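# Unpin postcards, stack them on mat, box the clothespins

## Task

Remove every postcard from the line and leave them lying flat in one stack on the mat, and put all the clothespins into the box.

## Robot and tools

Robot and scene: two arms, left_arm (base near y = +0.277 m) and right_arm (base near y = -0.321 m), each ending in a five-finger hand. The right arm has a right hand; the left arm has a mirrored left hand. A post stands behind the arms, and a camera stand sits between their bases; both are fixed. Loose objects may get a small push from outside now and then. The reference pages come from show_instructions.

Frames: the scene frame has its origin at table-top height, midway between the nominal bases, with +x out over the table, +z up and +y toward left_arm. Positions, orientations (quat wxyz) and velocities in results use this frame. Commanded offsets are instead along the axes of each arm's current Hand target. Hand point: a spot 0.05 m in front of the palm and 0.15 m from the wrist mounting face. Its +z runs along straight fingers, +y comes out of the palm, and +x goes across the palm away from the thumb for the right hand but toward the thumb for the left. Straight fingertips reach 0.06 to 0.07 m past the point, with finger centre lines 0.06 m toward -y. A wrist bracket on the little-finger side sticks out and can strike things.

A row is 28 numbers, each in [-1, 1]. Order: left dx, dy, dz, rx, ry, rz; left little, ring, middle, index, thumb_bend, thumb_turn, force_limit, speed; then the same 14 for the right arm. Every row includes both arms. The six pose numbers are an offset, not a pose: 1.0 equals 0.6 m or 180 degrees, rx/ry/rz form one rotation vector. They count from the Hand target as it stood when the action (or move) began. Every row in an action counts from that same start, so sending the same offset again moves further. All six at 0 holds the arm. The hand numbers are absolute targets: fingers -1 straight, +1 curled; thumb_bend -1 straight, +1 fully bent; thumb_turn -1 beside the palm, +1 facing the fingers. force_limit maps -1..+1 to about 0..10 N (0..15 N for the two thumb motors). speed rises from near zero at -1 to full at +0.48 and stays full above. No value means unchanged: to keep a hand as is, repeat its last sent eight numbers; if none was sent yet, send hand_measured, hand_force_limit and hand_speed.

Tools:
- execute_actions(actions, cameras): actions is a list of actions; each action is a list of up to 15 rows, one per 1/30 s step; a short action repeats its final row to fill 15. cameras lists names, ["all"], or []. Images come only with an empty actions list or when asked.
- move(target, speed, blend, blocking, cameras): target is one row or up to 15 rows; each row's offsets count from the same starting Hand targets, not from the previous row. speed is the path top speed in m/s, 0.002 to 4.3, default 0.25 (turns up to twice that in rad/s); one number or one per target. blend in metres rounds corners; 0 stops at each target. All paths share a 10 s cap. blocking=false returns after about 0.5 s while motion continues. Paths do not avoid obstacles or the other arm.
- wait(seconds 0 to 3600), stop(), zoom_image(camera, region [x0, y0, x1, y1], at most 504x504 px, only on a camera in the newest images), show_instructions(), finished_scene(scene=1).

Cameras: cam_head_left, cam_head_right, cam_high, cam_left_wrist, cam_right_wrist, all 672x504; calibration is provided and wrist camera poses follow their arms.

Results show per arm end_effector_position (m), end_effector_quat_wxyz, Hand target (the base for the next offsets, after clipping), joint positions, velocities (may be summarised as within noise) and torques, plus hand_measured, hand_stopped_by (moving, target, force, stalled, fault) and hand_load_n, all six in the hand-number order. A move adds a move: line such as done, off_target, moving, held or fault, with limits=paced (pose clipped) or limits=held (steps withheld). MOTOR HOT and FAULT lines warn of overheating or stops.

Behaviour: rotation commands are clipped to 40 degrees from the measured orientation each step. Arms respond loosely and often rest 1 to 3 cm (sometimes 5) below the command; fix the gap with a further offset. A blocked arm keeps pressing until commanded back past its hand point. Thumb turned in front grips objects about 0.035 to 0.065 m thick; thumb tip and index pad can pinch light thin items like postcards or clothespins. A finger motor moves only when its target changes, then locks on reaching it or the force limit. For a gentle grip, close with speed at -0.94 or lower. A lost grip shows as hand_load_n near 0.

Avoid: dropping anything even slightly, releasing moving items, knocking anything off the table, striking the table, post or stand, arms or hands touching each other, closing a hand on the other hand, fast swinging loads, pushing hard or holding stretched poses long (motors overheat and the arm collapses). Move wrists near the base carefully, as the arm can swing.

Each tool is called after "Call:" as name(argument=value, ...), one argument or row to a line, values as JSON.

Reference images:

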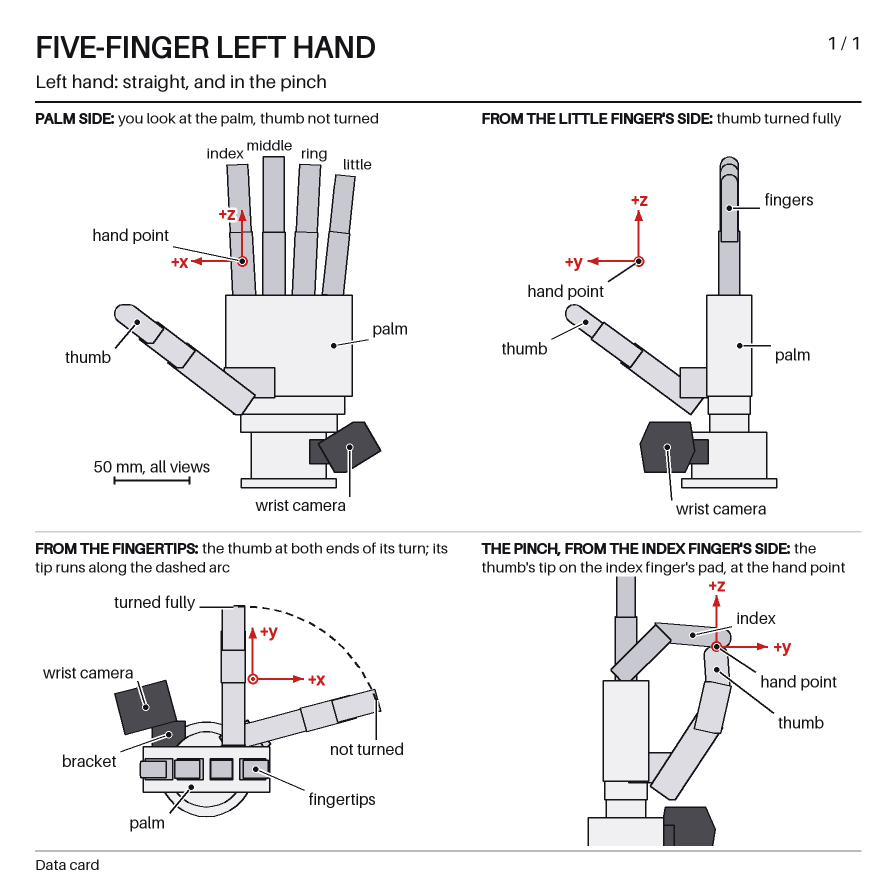

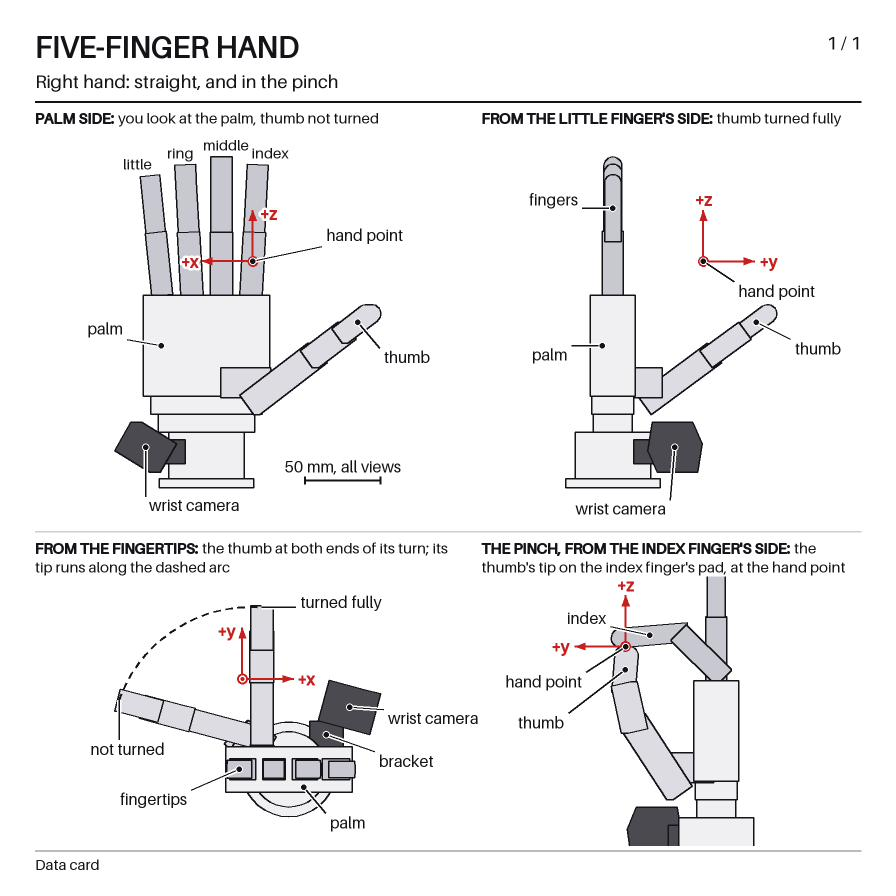

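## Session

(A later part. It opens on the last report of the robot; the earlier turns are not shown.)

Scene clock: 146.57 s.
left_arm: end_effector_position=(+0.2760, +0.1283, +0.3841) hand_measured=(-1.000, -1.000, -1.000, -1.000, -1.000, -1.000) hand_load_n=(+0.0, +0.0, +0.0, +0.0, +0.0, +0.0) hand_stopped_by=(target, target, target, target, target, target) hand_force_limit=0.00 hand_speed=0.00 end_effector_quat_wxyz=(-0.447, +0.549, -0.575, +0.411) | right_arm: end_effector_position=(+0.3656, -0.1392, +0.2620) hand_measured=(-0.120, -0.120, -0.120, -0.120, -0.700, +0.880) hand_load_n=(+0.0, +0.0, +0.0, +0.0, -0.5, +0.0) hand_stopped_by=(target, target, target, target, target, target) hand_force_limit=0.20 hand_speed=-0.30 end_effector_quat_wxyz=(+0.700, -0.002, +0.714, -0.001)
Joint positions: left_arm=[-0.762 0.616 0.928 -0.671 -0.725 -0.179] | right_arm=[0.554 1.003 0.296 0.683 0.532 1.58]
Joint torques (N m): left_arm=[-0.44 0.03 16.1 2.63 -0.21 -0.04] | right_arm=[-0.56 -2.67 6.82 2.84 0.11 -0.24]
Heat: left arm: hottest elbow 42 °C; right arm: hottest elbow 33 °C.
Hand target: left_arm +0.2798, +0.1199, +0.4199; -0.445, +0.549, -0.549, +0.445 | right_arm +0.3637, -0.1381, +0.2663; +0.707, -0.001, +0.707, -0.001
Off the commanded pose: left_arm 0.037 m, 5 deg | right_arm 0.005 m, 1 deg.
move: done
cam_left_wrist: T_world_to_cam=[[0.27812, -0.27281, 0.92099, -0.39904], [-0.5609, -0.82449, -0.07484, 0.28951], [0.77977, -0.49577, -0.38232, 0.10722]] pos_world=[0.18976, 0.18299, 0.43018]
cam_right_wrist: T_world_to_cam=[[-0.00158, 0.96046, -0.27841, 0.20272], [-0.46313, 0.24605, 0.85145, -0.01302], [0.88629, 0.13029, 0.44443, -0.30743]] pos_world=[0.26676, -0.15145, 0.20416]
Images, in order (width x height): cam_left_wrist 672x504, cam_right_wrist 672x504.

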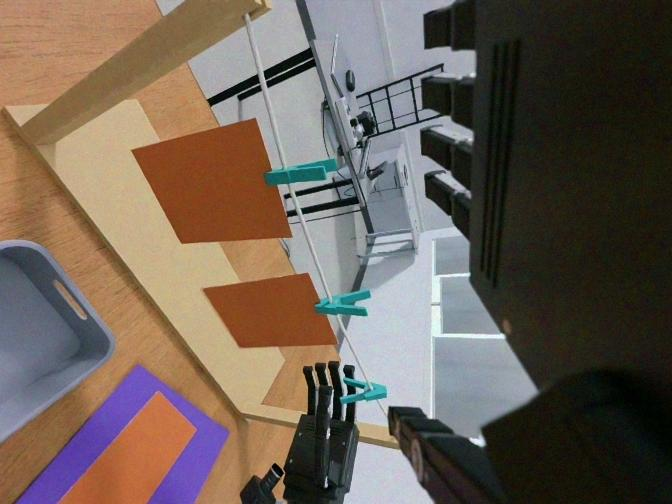

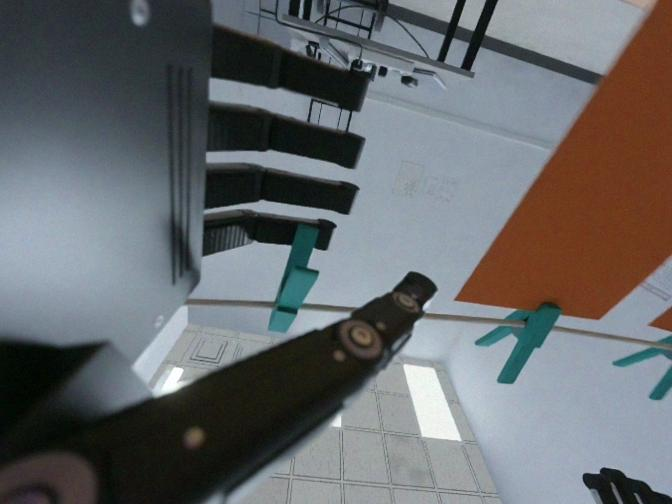

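Call:
move(
  target=[0,0,0,0,0,0,-1,-1,-1,-1,-1,-1,0,0,0,0,0,0,0,0,-0.12,-0.12,-0.12,-0.12,-0.25,0.88,0.2,-0.3],
  cameras=["cam_right_wrist","cam_left_wrist"],
  speed=0.08,
)

Call:
zoom_image(
  camera="cam_left_wrist",
  region=[270, 320, 410, 440],
)

Call:
zoom_image(
  camera="cam_right_wrist",
  region=[190, 150, 410, 350],
)

Scene clock: 148.20 s.
left_arm: end_effector_position=(+0.2760, +0.1283, +0.3841) hand_measured=(-1.000, -1.000, -1.000, -1.000, -1.000, -1.000) hand_load_n=(+0.0, +0.0, +0.0, +0.0, +0.0, +0.0) hand_stopped_by=(target, target, target, target, target, target) hand_force_limit=0.00 hand_speed=0.00 end_effector_quat_wxyz=(-0.447, +0.549, -0.575, +0.411) | right_arm: end_effector_position=(+0.3656, -0.1392, +0.2620) hand_measured=(-0.120, -0.120, -0.120, -0.120, -0.250, +0.880) hand_load_n=(+0.0, +0.0, +0.0, +0.0, +0.0, -0.5) hand_stopped_by=(target, target, target, target, target, target) hand_force_limit=0.20 hand_speed=-0.30 end_effector_quat_wxyz=(+0.700, -0.002, +0.714, -0.001)
Joint positions: left_arm=[-0.762 0.616 0.928 -0.671 -0.725 -0.179] | right_arm=[0.554 1.003 0.296 0.683 0.532 1.58]
Joint torques (N m): left_arm=[-0.44 -0.09 16.18 2.86 -0.25 -0.08] | right_arm=[-0.56 -2.67 6.82 2.84 0.11 -0.25]
Heat: left arm: hottest elbow 42 °C; right arm: hottest elbow 33 °C.
Hand target: left_arm +0.2798, +0.1199, +0.4199; -0.445, +0.549, -0.549, +0.445 | right_arm +0.3637, -0.1381, +0.2663; +0.707, -0.001, +0.707, -0.001
Off the commanded pose: left_arm 0.037 m, 5 deg | right_arm 0.005 m, 1 deg.
move: done
cam_left_wrist: T_world_to_cam=[[0.27812, -0.27281, 0.92099, -0.39904], [-0.5609, -0.82449, -0.07484, 0.28951], [0.77977, -0.49577, -0.38232, 0.10722]] pos_world=[0.18976, 0.18299, 0.43018]
cam_right_wrist: T_world_to_cam=[[-0.00158, 0.96046, -0.27841, 0.20272], [-0.46313, 0.24605, 0.85145, -0.01302], [0.88629, 0.13029, 0.44443, -0.30743]] pos_world=[0.26676, -0.15145, 0.20416]
Images, in order (width x height): cam_left_wrist 672x504, cam_right_wrist 672x504.

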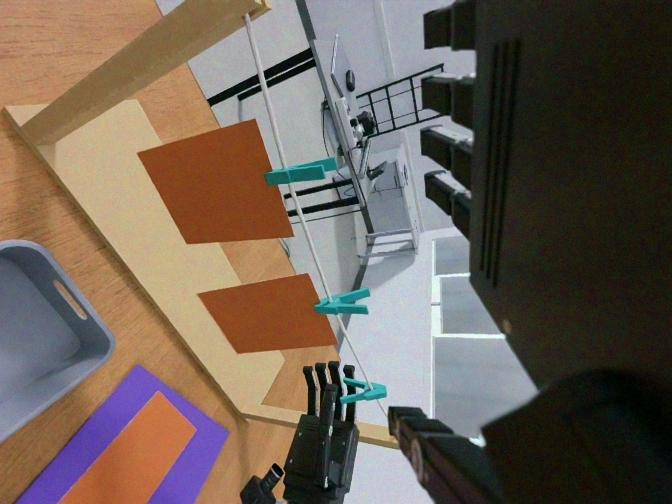

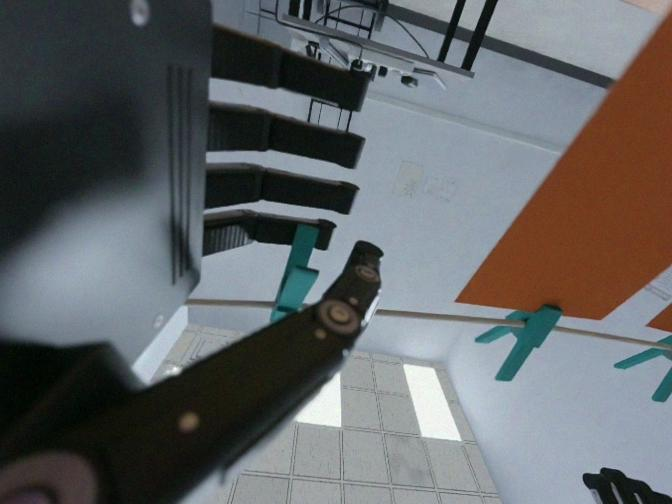

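Scaled by 3.600 from the camera's image (finer frame: 960x720).

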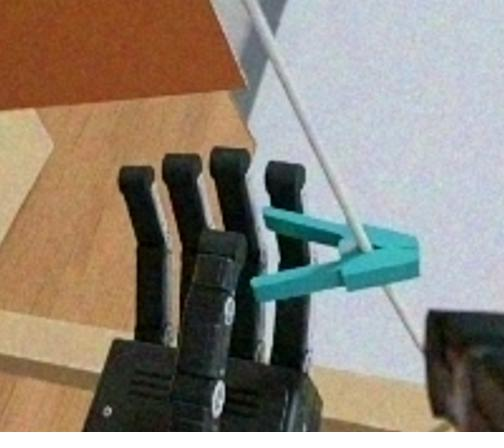

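Scaled by 2.291 from the camera's image (finer frame: 960x720).

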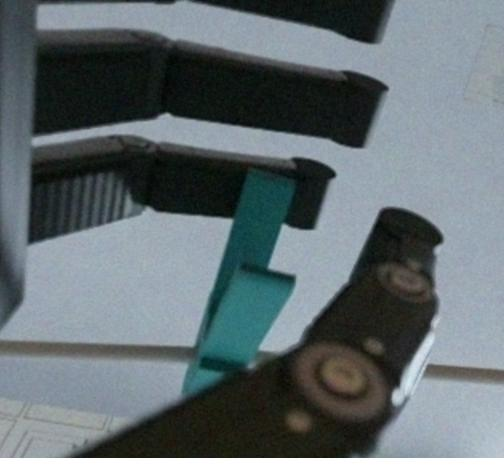

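Call:
move(
  target=[
    [0,0,0,0,0,0,-1,-1,-1,-1,-1,-1,0,0,-0.014,0,0,0,0,0,-0.12,-0.12,-0.12,-0.12,-0.7,0.65,0.2,-0.1],
  ],
  cameras=[],
  speed=0.08,
)

Call:
move(
  target=[
    [0,0,0,0,0,0,-1,-1,-1,-1,-1,-1,0,0,0,0,0,0,0,0,-0.12,-0.12,-0.12,-0.12,-0.3,0.65,0.2,-0.1],
  ],
  cameras=["cam_right_wrist","cam_left_wrist"],
  speed=0.08,
)

Call:
zoom_image(
  camera="cam_left_wrist",
  region=[270, 320, 410, 440],
)

Call:
zoom_image(
  camera="cam_right_wrist",
  region=[190, 150, 410, 350],
)

Scene clock: 149.77 s.
left_arm: end_effector_position=(+0.2760, +0.1283, +0.3841) hand_measured=(-1.000, -1.000, -1.000, -1.000, -1.000, -1.000) hand_load_n=(+0.0, +0.0, +0.0, +0.0, +0.0, +0.0) hand_stopped_by=(target, target, target, target, target, target) hand_force_limit=0.00 hand_speed=0.00 end_effector_quat_wxyz=(-0.447, +0.549, -0.575, +0.411) | right_arm: end_effector_position=(+0.3633, -0.1406, +0.2689) hand_measured=(-0.120, -0.120, -0.120, -0.120, -0.700, +0.650) hand_load_n=(+0.0, +0.0, +0.0, +0.0, +0.0, +0.0) hand_stopped_by=(target, target, target, target, target, target) hand_force_limit=0.20 hand_speed=-0.10 end_effector_quat_wxyz=(+0.704, +0.001, +0.710, +0.002)
Joint positions: left_arm=[-0.762 0.616 0.928 -0.671 -0.725 -0.179] | right_arm=[0.554 0.982 0.296 0.677 0.532 1.58]
Joint torques (N m): left_arm=[-0.73 -0.67 16.24 2.66 -0.27 -0.06] | right_arm=[-0.56 -3.25 7.9 1.58 0.11 -0.25]
Heat: left arm: hottest elbow 42 °C; right arm: hottest elbow 33 °C.
Hand target: left_arm +0.2798, +0.1199, +0.4199; -0.445, +0.549, -0.549, +0.445 | right_arm +0.3636, -0.1381, +0.2748; +0.707, -0.001, +0.707, -0.001
Off the commanded pose: left_arm 0.037 m, 5 deg | right_arm 0.006 m, 1 deg.
move: done

Scene clock: 150.67 s.
left_arm: end_effector_position=(+0.2760, +0.1283, +0.3841) hand_measured=(-1.000, -1.000, -1.000, -1.000, -1.000, -1.000) hand_load_n=(+0.0, +0.0, +0.0, +0.0, +0.0, -0.5) hand_stopped_by=(target, target, target, target, target, target) hand_force_limit=0.00 hand_speed=0.00 end_effector_quat_wxyz=(-0.447, +0.549, -0.575, +0.411) | right_arm: end_effector_position=(+0.3633, -0.1406, +0.2689) hand_measured=(-0.120, -0.120, -0.120, -0.120, -0.300, +0.650) hand_load_n=(+0.0, +0.0, +0.0, +0.0, +0.0, +0.0) hand_stopped_by=(target, target, target, target, target, target) hand_force_limit=0.20 hand_speed=-0.10 end_effector_quat_wxyz=(+0.704, +0.001, +0.710, +0.002)
Joint positions: left_arm=[-0.762 0.616 0.928 -0.671 -0.725 -0.179] | right_arm=[0.554 0.982 0.296 0.677 0.532 1.58]
Joint torques (N m): left_arm=[-1.26 -0.26 16.29 2.86 -0.23 -0.06] | right_arm=[-0.56 -3.19 7.9 1.58 0.1 -0.25]
Heat: left arm: hottest elbow 42 °C; right arm: hottest elbow 33 °C.
Hand target: left_arm +0.2798, +0.1199, +0.4199; -0.445, +0.549, -0.549, +0.445 | right_arm +0.3636, -0.1381, +0.2748; +0.707, -0.001, +0.707, -0.001
Off the commanded pose: left_arm 0.037 m, 5 deg | right_arm 0.006 m, 1 deg.
move: done
cam_left_wrist: T_world_to_cam=[[0.27812, -0.27281, 0.92099, -0.39904], [-0.5609, -0.82449, -0.07484, 0.28951], [0.77977, -0.49577, -0.38232, 0.10722]] pos_world=[0.18976, 0.18299, 0.43018]
cam_right_wrist: T_world_to_cam=[[0.00189, 0.9625, -0.27128, 0.20304], [-0.47368, 0.23977, 0.84743, -0.01563], [0.8807, 0.1269, 0.45637, -0.30993]] pos_world=[0.26517, -0.15235, 0.20977]
Images, in order (width x height): cam_left_wrist 672x504, cam_right_wrist 672x504.

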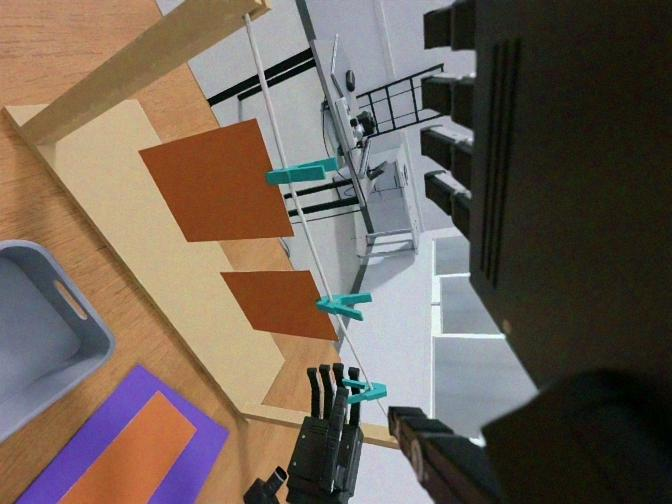

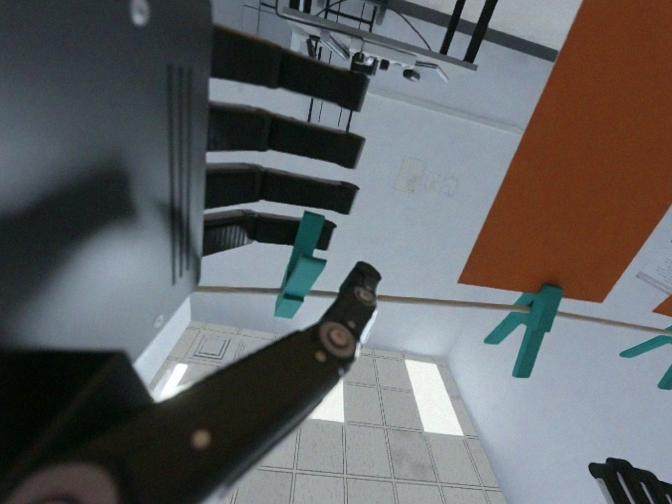

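Scaled by 3.600 from the camera's image (finer frame: 960x720).

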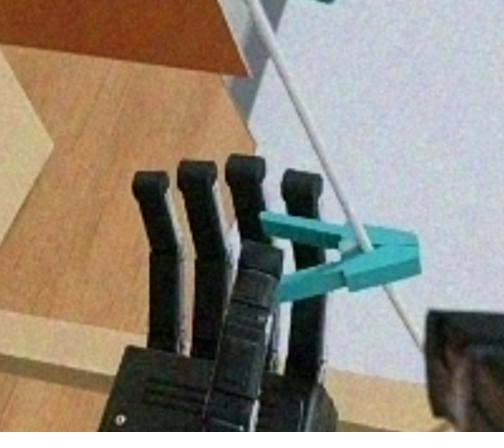

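Scaled by 2.291 from the camera's image (finer frame: 960x720).

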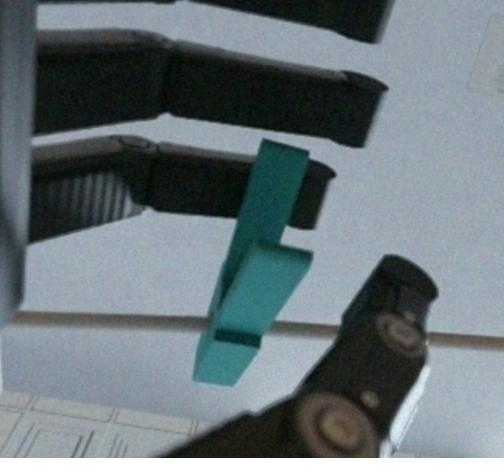

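Call:
move(
  target=[
    [0,0,0,0,0,0,-1,-1,-1,-1,-1,-1,0,0,0,0,0,0,0,0,-0.12,-0.12,-0.12,-0.12,-0.15,0.5,0.2,-0.1],
  ],
  cameras=["cam_right_wrist","cam_left_wrist"],
  speed=0.08,
)

Call:
zoom_image(
  camera="cam_left_wrist",
  region=[270, 320, 410, 440],
)

Call:
zoom_image(
  camera="cam_right_wrist",
  region=[190, 150, 410, 350],
)

Scene clock: 151.70 s.
left_arm: end_effector_position=(+0.2760, +0.1283, +0.3841) hand_measured=(-1.000, -1.000, -1.000, -1.000, -1.000, -1.000) hand_load_n=(+0.0, +0.0, +0.0, -0.5, +0.0, +0.0) hand_stopped_by=(target, target, target, target, target, target) hand_force_limit=0.00 hand_speed=0.00 end_effector_quat_wxyz=(-0.447, +0.549, -0.575, +0.411) | right_arm: end_effector_position=(+0.3633, -0.1406, +0.2689) hand_measured=(-0.120, -0.120, -0.120, -0.120, -0.150, +0.500) hand_load_n=(+0.0, +0.0, +0.0, +0.0, +0.0, +0.0) hand_stopped_by=(target, target, target, target, target, target) hand_force_limit=0.20 hand_speed=-0.10 end_effector_quat_wxyz=(+0.704, +0.001, +0.710, +0.002)
Joint positions: left_arm=[-0.762 0.616 0.928 -0.671 -0.725 -0.179] | right_arm=[0.554 0.982 0.296 0.677 0.532 1.58]
Joint torques (N m): left_arm=[-1.08 -0.5 16.1 2.85 -0.16 -0.07] | right_arm=[-0.56 -3.19 7.9 1.58 0.11 -0.25]
Heat: left arm: hottest elbow 42 °C; right arm: hottest elbow 33 °C.
Hand target: left_arm +0.2798, +0.1199, +0.4199; -0.445, +0.549, -0.549, +0.445 | right_arm +0.3636, -0.1381, +0.2748; +0.707, -0.001, +0.707, -0.001
Off the commanded pose: left_arm 0.037 m, 5 deg | right_arm 0.006 m, 1 deg.
move: done
cam_left_wrist: T_world_to_cam=[[0.27812, -0.27281, 0.92099, -0.39904], [-0.5609, -0.82449, -0.07484, 0.28951], [0.77977, -0.49577, -0.38232, 0.10722]] pos_world=[0.18976, 0.18299, 0.43018]
cam_right_wrist: T_world_to_cam=[[0.00189, 0.9625, -0.27128, 0.20304], [-0.47368, 0.23977, 0.84743, -0.01563], [0.8807, 0.1269, 0.45637, -0.30993]] pos_world=[0.26517, -0.15235, 0.20977]
Images, in order (width x height): cam_left_wrist 672x504, cam_right_wrist 672x504.

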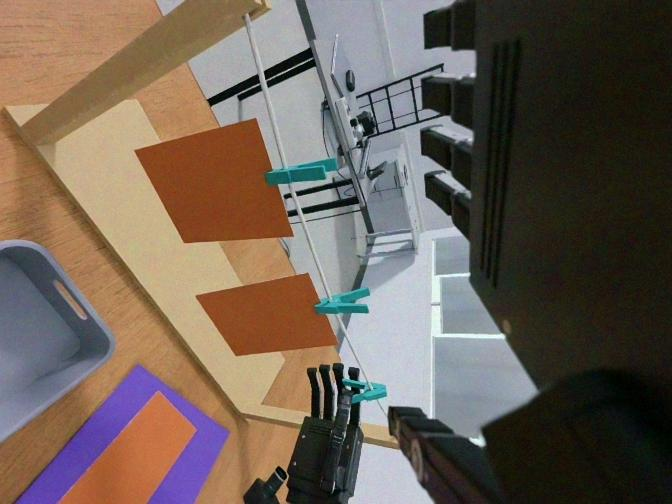

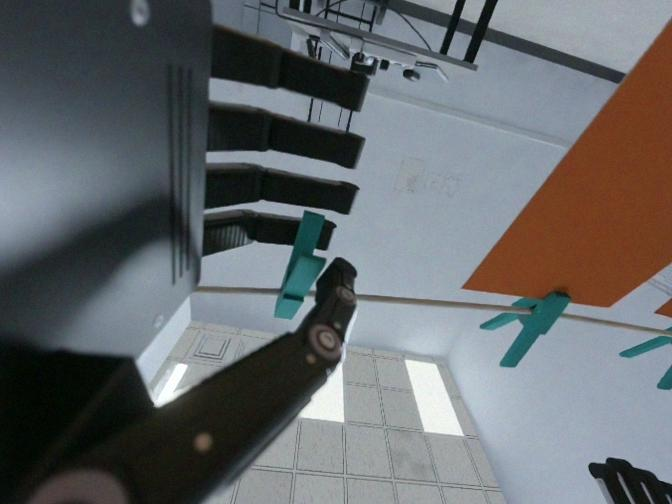

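Scaled by 3.600 from the camera's image (finer frame: 960x720).

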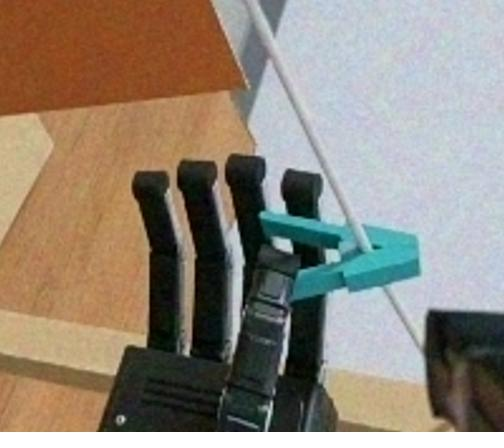

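Scaled by 2.291 from the camera's image (finer frame: 960x720).

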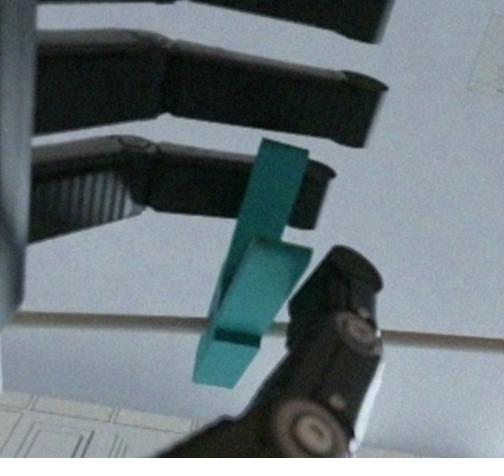

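Call:
move(
  target=[
    [0,0,0,0,0,0,-1,-1,-1,-1,-1,-1,0,0,0,0,0,0,0,0,-1,-1,-1,-1,-0.8,0.55,0.2,0],
    [0,0,0,0,0,0,-1,-1,-1,-1,-1,-1,0,0,0,0,-0.083,0,0,0,-1,-1,-1,-1,-0.8,0.55,0.2,0],
    [0,0,0,0,0,0,-1,-1,-1,-1,-1,-1,0,0,0,-0.045,-0.083,-0.2,0,0,-1,-1,-1,-1,-0.8,0.55,0.2,0],
  ],
  cameras=["cam_right_wrist","cam_left_wrist"],
  speed=0.12,
)

Call:
zoom_image(
  camera="cam_left_wrist",
  region=[270, 320, 410, 440],
)

Call:
zoom_image(
  camera="cam_right_wrist",
  region=[230, 120, 450, 320],
)

Scene clock: 158.00 s.
left_arm: end_effector_position=(+0.2760, +0.1283, +0.3841) hand_measured=(-1.000, -1.000, -1.000, -1.000, -1.000, -1.000) hand_load_n=(+0.0, +0.0, +0.0, +0.0, +0.0, +0.0) hand_stopped_by=(target, target, target, target, target, target) hand_force_limit=0.00 hand_speed=0.00 end_effector_quat_wxyz=(-0.447, +0.549, -0.575, +0.411) | right_arm: end_effector_position=(+0.3036, -0.1644, +0.2486) hand_measured=(-1.000, -1.000, -1.000, -1.000, -0.800, +0.550) hand_load_n=(+0.0, +0.0, +0.0, +0.0, +0.0, -0.5) hand_stopped_by=(target, target, target, target, target, target) hand_force_limit=0.20 hand_speed=0.00 end_effector_quat_wxyz=(+0.648, -0.206, +0.697, +0.228)
Joint positions: left_arm=[-0.762 0.616 0.928 -0.671 -0.725 -0.179] | right_arm=[-0.002 0.91 0.234 0.603 -0.646 1.578]
Joint torques (N m): left_arm=[-0.62 -0.15 16.17 2.96 -0.25 -0.08] | right_arm=[-1.61 -1.26 10.61 2.73 -0.32 -0.25]
Heat: left arm: hottest elbow 43 °C; right arm: hottest elbow 33 °C.
Hand target: left_arm +0.2798, +0.1199, +0.4199; -0.445, +0.549, -0.549, +0.445 | right_arm +0.3138, -0.1651, +0.2748; +0.672, -0.219, +0.673, +0.217
Off the commanded pose: left_arm 0.037 m, 5 deg | right_arm 0.028 m, 4 deg.
move: off_target (right_arm)
cam_left_wrist: T_world_to_cam=[[0.27812, -0.27281, 0.92099, -0.39904], [-0.5609, -0.82449, -0.07484, 0.28951], [0.77977, -0.49577, -0.38232, 0.10722]] pos_world=[0.18976, 0.18299, 0.43018]
cam_right_wrist: T_world_to_cam=[[-0.57632, 0.78533, -0.22609, 0.35572], [-0.46657, -0.08905, 0.87999, -0.08534], [0.67095, 0.61264, 0.41773, -0.09187]] pos_world=[0.22683, -0.23067, 0.1939]
Images, in order (width x height): cam_left_wrist 672x504, cam_right_wrist 672x504.

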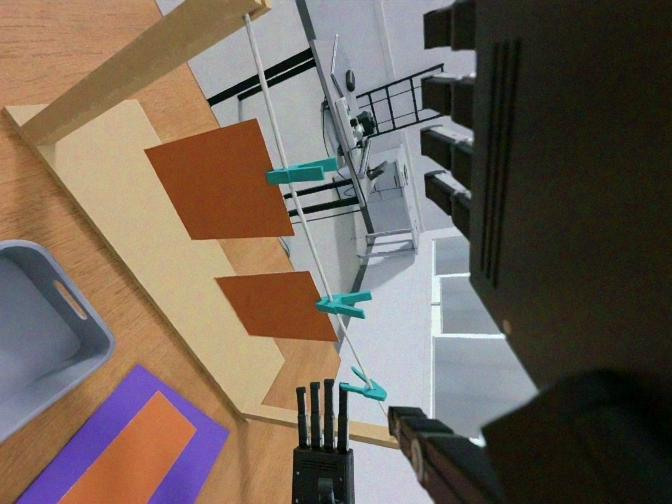

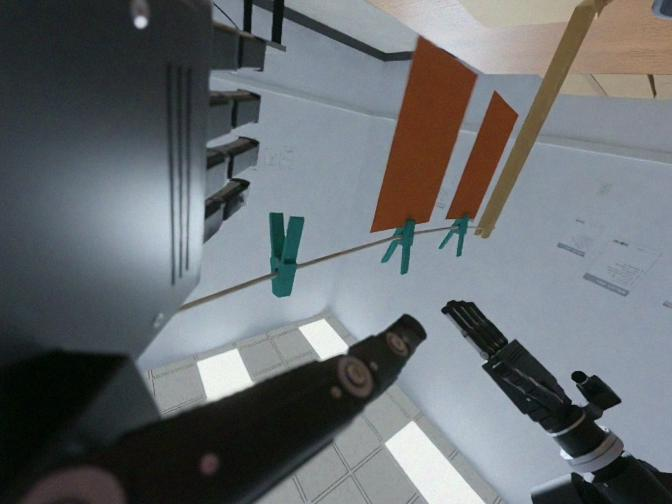

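Scaled by 3.600 from the camera's image (finer frame: 960x720).

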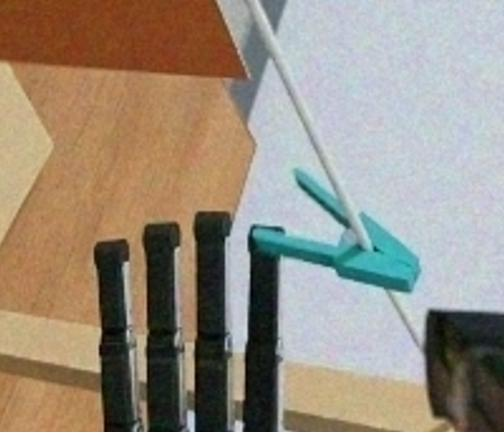

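Scaled by 2.291 from the camera's image (finer frame: 960x720).

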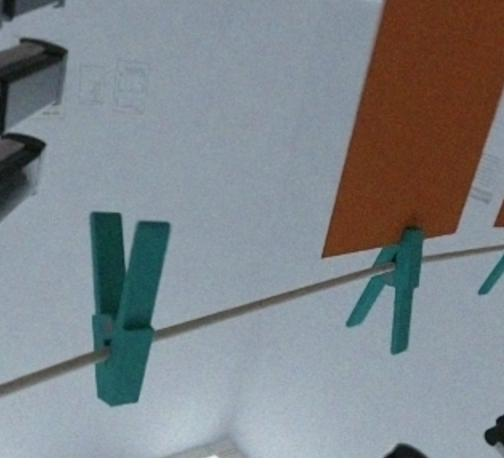

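Call:
move(
  target=[
    [0,0,0,0,0,0,-1,-1,-1,-1,-1,-1,0,0,-0.033,-0.039,0.096,0,0,0,-1,-1,-1,-1,-0.8,0.55,0.2,0],
  ],
  cameras=["cam_right_wrist","cam_left_wrist"],
  speed=0.1,
)

Call:
zoom_image(
  camera="cam_left_wrist",
  region=[270, 320, 410, 440],
)

Call:
zoom_image(
  camera="cam_right_wrist",
  region=[190, 150, 410, 350],
)

Scene clock: 159.97 s.
left_arm: end_effector_position=(+0.2760, +0.1283, +0.3841) hand_measured=(-1.000, -1.000, -1.000, -1.000, -1.000, -1.000) hand_load_n=(+0.0, +0.0, +0.0, +0.0, +0.0, +0.0) hand_stopped_by=(target, target, target, target, target, target) hand_force_limit=0.00 hand_speed=0.00 end_effector_quat_wxyz=(-0.447, +0.549, -0.575, +0.411) | right_arm: end_effector_position=(+0.3644, -0.1539, +0.2691) hand_measured=(-1.000, -1.000, -1.000, -1.000, -0.800, +0.550) hand_load_n=(+0.0, +0.0, +0.0, +0.0, +0.0, -0.5) hand_stopped_by=(target, target, target, target, target, target) hand_force_limit=0.20 hand_speed=0.00 end_effector_quat_wxyz=(+0.649, -0.206, +0.697, +0.224)
Joint positions: left_arm=[-0.762 0.616 0.928 -0.671 -0.725 -0.179] | right_arm=[0.043 1.094 0.397 0.626 -0.597 1.577]
Joint torques (N m): left_arm=[-0.5 0.15 16.21 2.67 -0.25 -0.04] | right_arm=[-0.62 -3.6 10.41 2.77 0.07 -0.24]
Heat: left arm: hottest elbow 43 °C; right arm: hottest elbow 33 °C.
Hand target: left_arm +0.2798, +0.1199, +0.4199; -0.445, +0.549, -0.549, +0.445 | right_arm +0.3742, -0.1501, +0.2946; +0.672, -0.219, +0.673, +0.218
Off the commanded pose: left_arm 0.037 m, 5 deg | right_arm 0.028 m, 4 deg.
move: off_target (right_arm)
cam_left_wrist: T_world_to_cam=[[0.27812, -0.27281, 0.92099, -0.39904], [-0.5609, -0.82449, -0.07484, 0.28951], [0.77977, -0.49577, -0.38232, 0.10722]] pos_world=[0.18976, 0.18299, 0.43018]
cam_right_wrist: T_world_to_cam=[[-0.57231, 0.78668, -0.2315, 0.3874], [-0.4695, -0.08288, 0.87903, -0.07174], [0.67233, 0.61177, 0.41679, -0.14816]] pos_world=[0.28764, -0.22007, 0.21449]
Images, in order (width x height): cam_left_wrist 672x504, cam_right_wrist 672x504.

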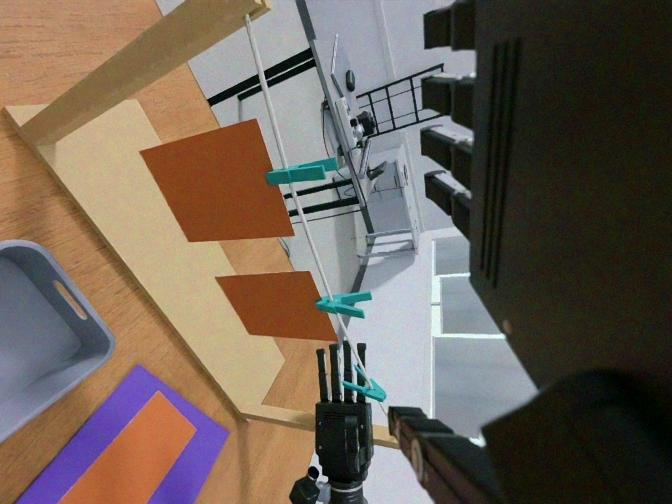

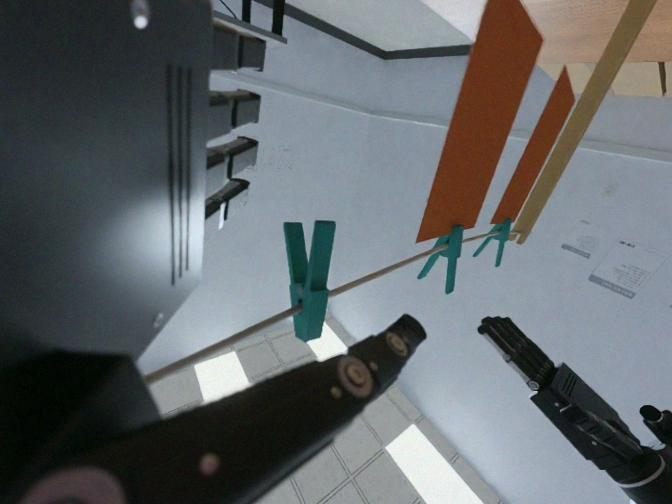

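Scaled by 3.600 from the camera's image (finer frame: 960x720).

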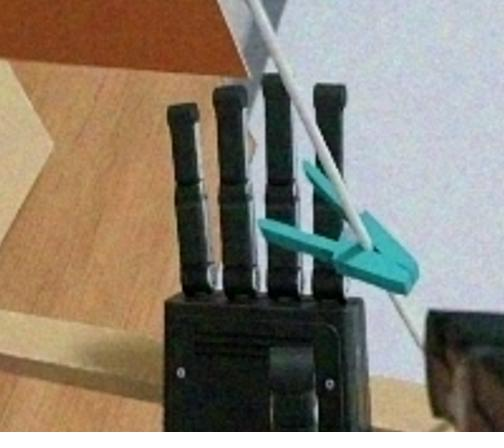

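Scaled by 2.291 from the camera's image (finer frame: 960x720).

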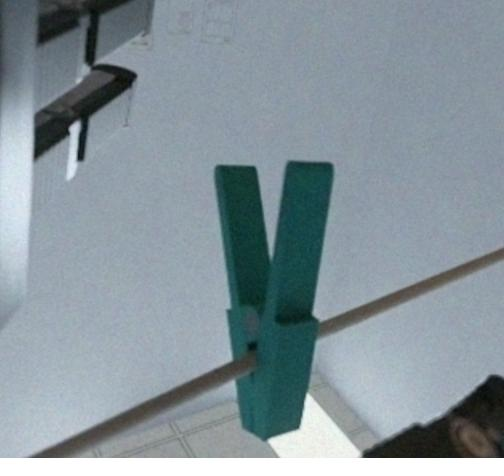

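Call:
move(
  target=[
    [0,0,0,0,0,0,-1,-1,-1,-1,-1,-1,0,0,0,-0.014,0.012,0,0,0,-1,-1,-1,-1,-0.8,0.55,0.2,0],
    [0,0,0,0,0,0,-1,-1,-1,-1,-1,-1,0,0,0,-0.014,0.012,0,0,0,-0.35,-0.35,-0.35,-0.35,-0.8,0.55,0.2,0],
  ],
  cameras=["cam_right_wrist","cam_left_wrist"],
  speed=0.1,
)

Call:
zoom_image(
  camera="cam_left_wrist",
  region=[270, 320, 410, 440],
)

Call:
zoom_image(
  camera="cam_right_wrist",
  region=[190, 150, 410, 350],
)

Scene clock: 161.93 s.
left_arm: end_effector_position=(+0.2760, +0.1283, +0.3841) hand_measured=(-1.000, -1.000, -1.000, -1.000, -1.000, -1.000) hand_load_n=(+0.0, +0.0, +0.0, +0.0, +0.0, +0.0) hand_stopped_by=(target, target, target, target, target, target) hand_force_limit=0.00 hand_speed=0.00 end_effector_quat_wxyz=(-0.447, +0.549, -0.575, +0.411) | right_arm: end_effector_position=(+0.3717, -0.1518, +0.2683) hand_measured=(-0.350, -0.350, -0.350, -0.350, -0.800, +0.550) hand_load_n=(+0.0, +0.0, +0.0, +0.0, +0.0, +0.0) hand_stopped_by=(target, target, target, target, target, target) hand_force_limit=0.20 hand_speed=0.00 end_effector_quat_wxyz=(+0.646, -0.211, +0.696, +0.230)
Joint positions: left_arm=[-0.762 0.616 0.928 -0.671 -0.725 -0.179] | right_arm=[0.043 1.13 0.419 0.639 -0.612 1.577]
Joint torques (N m): left_arm=[-1.03 0.32 16.06 2.66 -0.21 -0.01] | right_arm=[-1.32 -3.9 10.55 2.74 -0.17 -0.22]
Heat: left arm: hottest elbow 43 °C; right arm: hottest elbow 34 °C.
Hand target: left_arm +0.2798, +0.1199, +0.4199; -0.445, +0.549, -0.549, +0.445 | right_arm +0.3850, -0.1527, +0.2946; +0.672, -0.219, +0.673, +0.218
Off the commanded pose: left_arm 0.037 m, 5 deg | right_arm 0.029 m, 4 deg.
move: off_target (right_arm); target 2's new numbers were sent with right_arm's hand 0.029 m and 4 deg from that target
cam_left_wrist: T_world_to_cam=[[0.27812, -0.27281, 0.92099, -0.39904], [-0.5609, -0.82449, -0.07484, 0.28951], [0.77977, -0.49577, -0.38232, 0.10722]] pos_world=[0.18976, 0.18299, 0.43018]
cam_right_wrist: T_world_to_cam=[[-0.58495, 0.77803, -0.22913, 0.39242], [-0.46585, -0.09103, 0.88017, -0.07036], [0.66395, 0.62159, 0.41569, -0.14904]] pos_world=[0.29572, -0.21907, 0.2138]
Images, in order (width x height): cam_left_wrist 672x504, cam_right_wrist 672x504.

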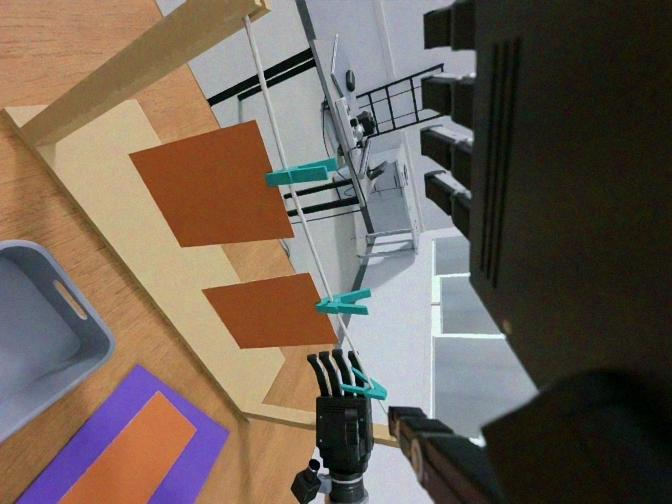

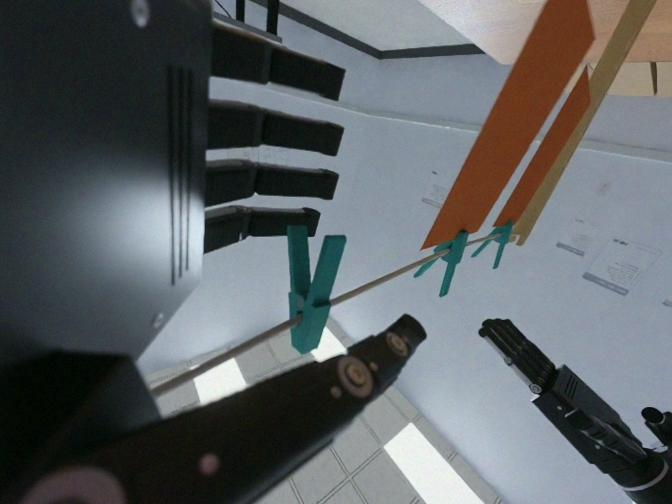

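Scaled by 3.600 from the camera's image (finer frame: 960x720).

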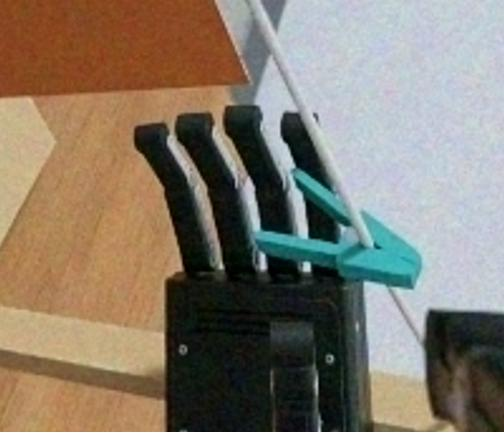

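Scaled by 2.291 from the camera's image (finer frame: 960x720).

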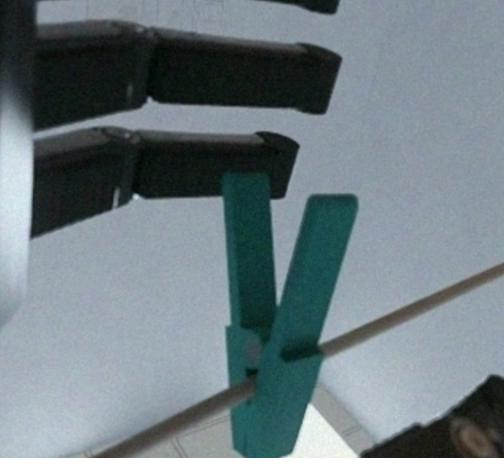

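Call:
move(
  target=[
    [0,0,0,0,0,0,-1,-1,-1,-1,-1,-1,0,0,-0.009,0,0,0,0,0,-0.35,-0.35,-0.35,-0.35,-0.8,0.55,0.2,0],
    [0,0,0,0,0,0,-1,-1,-1,-1,-1,-1,0,0,-0.009,0,0,0,0,0,-0.15,-0.15,-0.15,-0.15,-0.4,0.55,0.2,-0.3],
  ],
  cameras=["cam_right_wrist","cam_left_wrist"],
  speed=0.1,
)

Call:
zoom_image(
  camera="cam_left_wrist",
  region=[270, 320, 410, 440],
)

Call:
zoom_image(
  camera="cam_right_wrist",
  region=[190, 150, 410, 350],
)

Scene clock: 163.90 s.
left_arm: end_effector_position=(+0.2760, +0.1283, +0.3841) hand_measured=(-1.000, -1.000, -1.000, -1.000, -1.000, -1.000) hand_load_n=(+0.0, +0.0, +0.0, +0.0, +0.0, +0.0) hand_stopped_by=(target, target, target, target, target, target) hand_force_limit=0.00 hand_speed=0.00 end_effector_quat_wxyz=(-0.447, +0.549, -0.575, +0.411) | right_arm: end_effector_position=(+0.3722, -0.1517, +0.2694) hand_measured=(-0.150, -0.150, -0.150, -0.150, -0.400, +0.550) hand_load_n=(+0.0, -0.5, +0.0, +0.0, +0.0, +0.0) hand_stopped_by=(target, target, target, target, target, target) hand_force_limit=0.20 hand_speed=-0.30 end_effector_quat_wxyz=(+0.647, -0.211, +0.696, +0.230)
Joint positions: left_arm=[-0.762 0.616 0.928 -0.671 -0.725 -0.179] | right_arm=[0.043 1.13 0.421 0.639 -0.612 1.577]
Joint torques (N m): left_arm=[-0.32 -0.32 16.21 2.51 -0.25 -0.07] | right_arm=[-1.32 -5.07 10.95 1.98 -0.16 -0.22]
Heat: left arm: hottest elbow 44 °C; right arm: hottest elbow 34 °C.
Hand target: left_arm +0.2798, +0.1199, +0.4199; -0.445, +0.549, -0.549, +0.445 | right_arm +0.3850, -0.1526, +0.3000; +0.672, -0.219, +0.673, +0.218
Off the commanded pose: left_arm 0.037 m, 5 deg | right_arm 0.033 m, 4 deg.
move: off_target (right_arm); target 2's new numbers were sent with right_arm's hand 0.033 m and 4 deg from that target
cam_left_wrist: T_world_to_cam=[[0.27812, -0.27281, 0.92099, -0.39904], [-0.5609, -0.82449, -0.07484, 0.28951], [0.77977, -0.49577, -0.38232, 0.10722]] pos_world=[0.18976, 0.18299, 0.43018]
cam_right_wrist: T_world_to_cam=[[-0.58442, 0.77803, -0.2305, 0.39319], [-0.46787, -0.091, 0.8791, -0.07007], [0.66299, 0.6216, 0.4172, -0.14996]] pos_world=[0.29642, -0.21907, 0.21479]
Images, in order (width x height): cam_left_wrist 672x504, cam_right_wrist 672x504.

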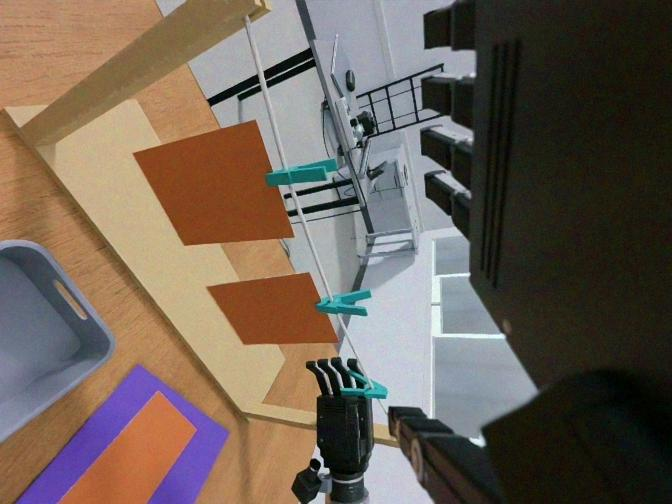

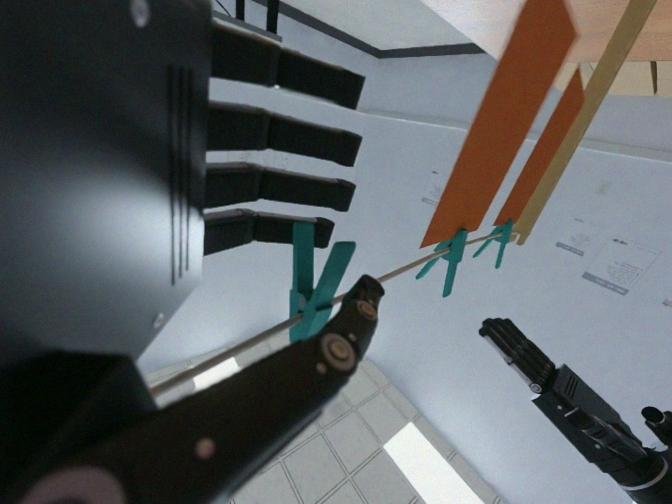

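Scaled by 3.600 from the camera's image (finer frame: 960x720).

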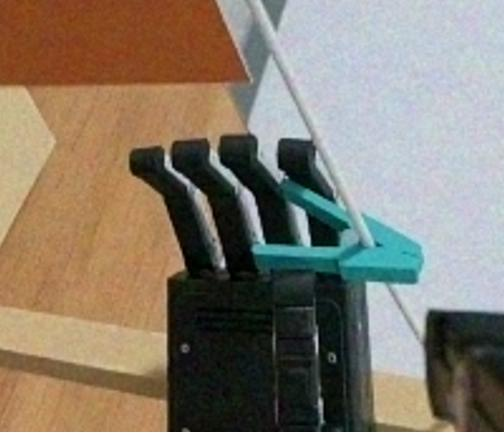

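Scaled by 2.291 from the camera's image (finer frame: 960x720).

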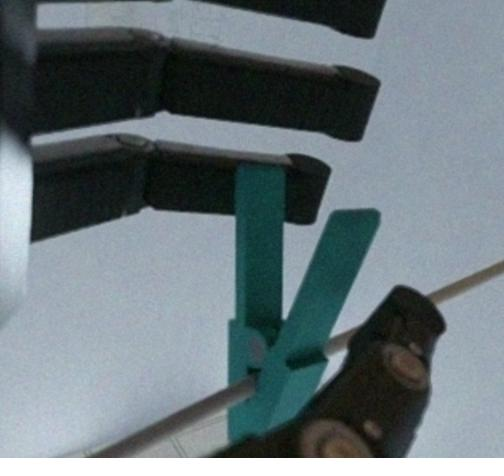

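Call:
move(
  target=[
    [0,0,0,0,0,0,-1,-1,-1,-1,-1,-1,0,0,0,0,0,0,0,0,-0.1,-0.1,-0.1,-0.1,-0.18,0.65,0.2,-0.3],
  ],
  cameras=["cam_right_wrist","cam_left_wrist"],
  speed=0.1,
)

Call:
zoom_image(
  camera="cam_left_wrist",
  region=[270, 320, 410, 440],
)

Call:
zoom_image(
  camera="cam_right_wrist",
  region=[190, 150, 410, 350],
)

Scene clock: 164.93 s.
left_arm: end_effector_position=(+0.2760, +0.1283, +0.3841) hand_measured=(-1.000, -1.000, -1.000, -1.000, -1.000, -1.000) hand_load_n=(+0.0, +0.0, +0.0, +0.0, +0.0, +0.0) hand_stopped_by=(target, target, target, target, target, target) hand_force_limit=0.00 hand_speed=0.00 end_effector_quat_wxyz=(-0.447, +0.549, -0.575, +0.411) | right_arm: end_effector_position=(+0.3722, -0.1517, +0.2694) hand_measured=(-0.100, -0.100, -0.100, -0.100, -0.180, +0.650) hand_load_n=(+0.0, +0.0, +0.0, +0.5, +1.0, +0.0) hand_stopped_by=(target, target, target, target, target, target) hand_force_limit=0.20 hand_speed=-0.30 end_effector_quat_wxyz=(+0.647, -0.211, +0.696, +0.230)
Joint positions: left_arm=[-0.762 0.616 0.928 -0.671 -0.725 -0.179] | right_arm=[0.043 1.13 0.421 0.639 -0.612 1.577]
Joint torques (N m): left_arm=[-0.15 0.09 16.17 2.59 -0.24 -0.04] | right_arm=[-1.32 -5.07 10.95 1.98 -0.15 -0.21]
Heat: left arm: hottest elbow 44 °C; right arm: hottest elbow 34 °C.
Hand target: left_arm +0.2798, +0.1199, +0.4199; -0.445, +0.549, -0.549, +0.445 | right_arm +0.3850, -0.1526, +0.3000; +0.672, -0.219, +0.673, +0.218
Off the commanded pose: left_arm 0.037 m, 5 deg | right_arm 0.033 m, 4 deg.
move: done
cam_left_wrist: T_world_to_cam=[[0.27812, -0.27281, 0.92099, -0.39904], [-0.5609, -0.82449, -0.07484, 0.28951], [0.77977, -0.49577, -0.38232, 0.10722]] pos_world=[0.18976, 0.18299, 0.43018]
cam_right_wrist: T_world_to_cam=[[-0.58442, 0.77803, -0.2305, 0.39319], [-0.46787, -0.091, 0.8791, -0.07007], [0.66299, 0.6216, 0.4172, -0.14996]] pos_world=[0.29642, -0.21907, 0.21479]
Images, in order (width x height): cam_left_wrist 672x504, cam_right_wrist 672x504.

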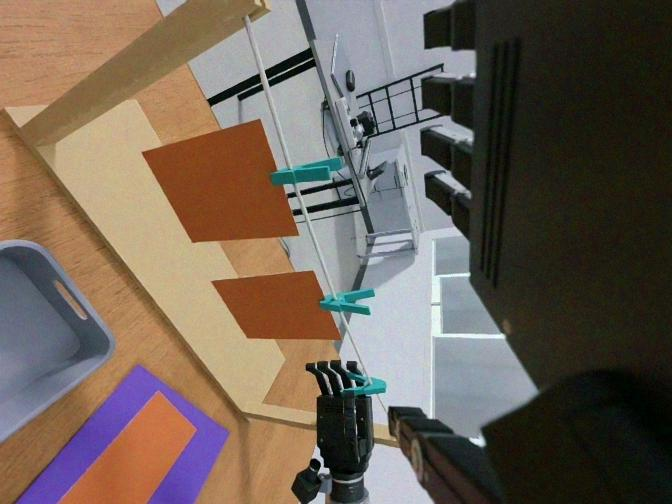

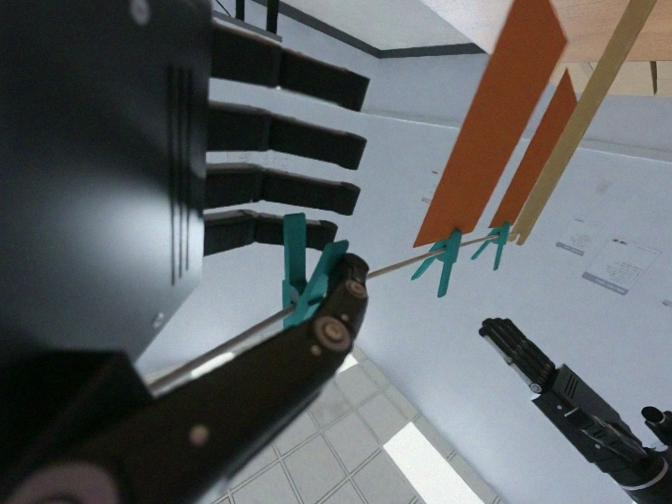

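Scaled by 3.600 from the camera's image (finer frame: 960x720).

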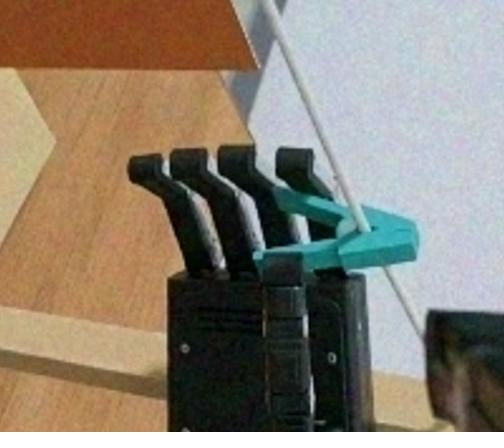

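Scaled by 2.291 from the camera's image (finer frame: 960x720).

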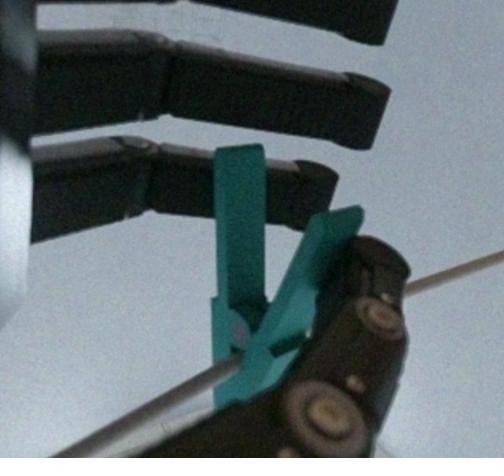

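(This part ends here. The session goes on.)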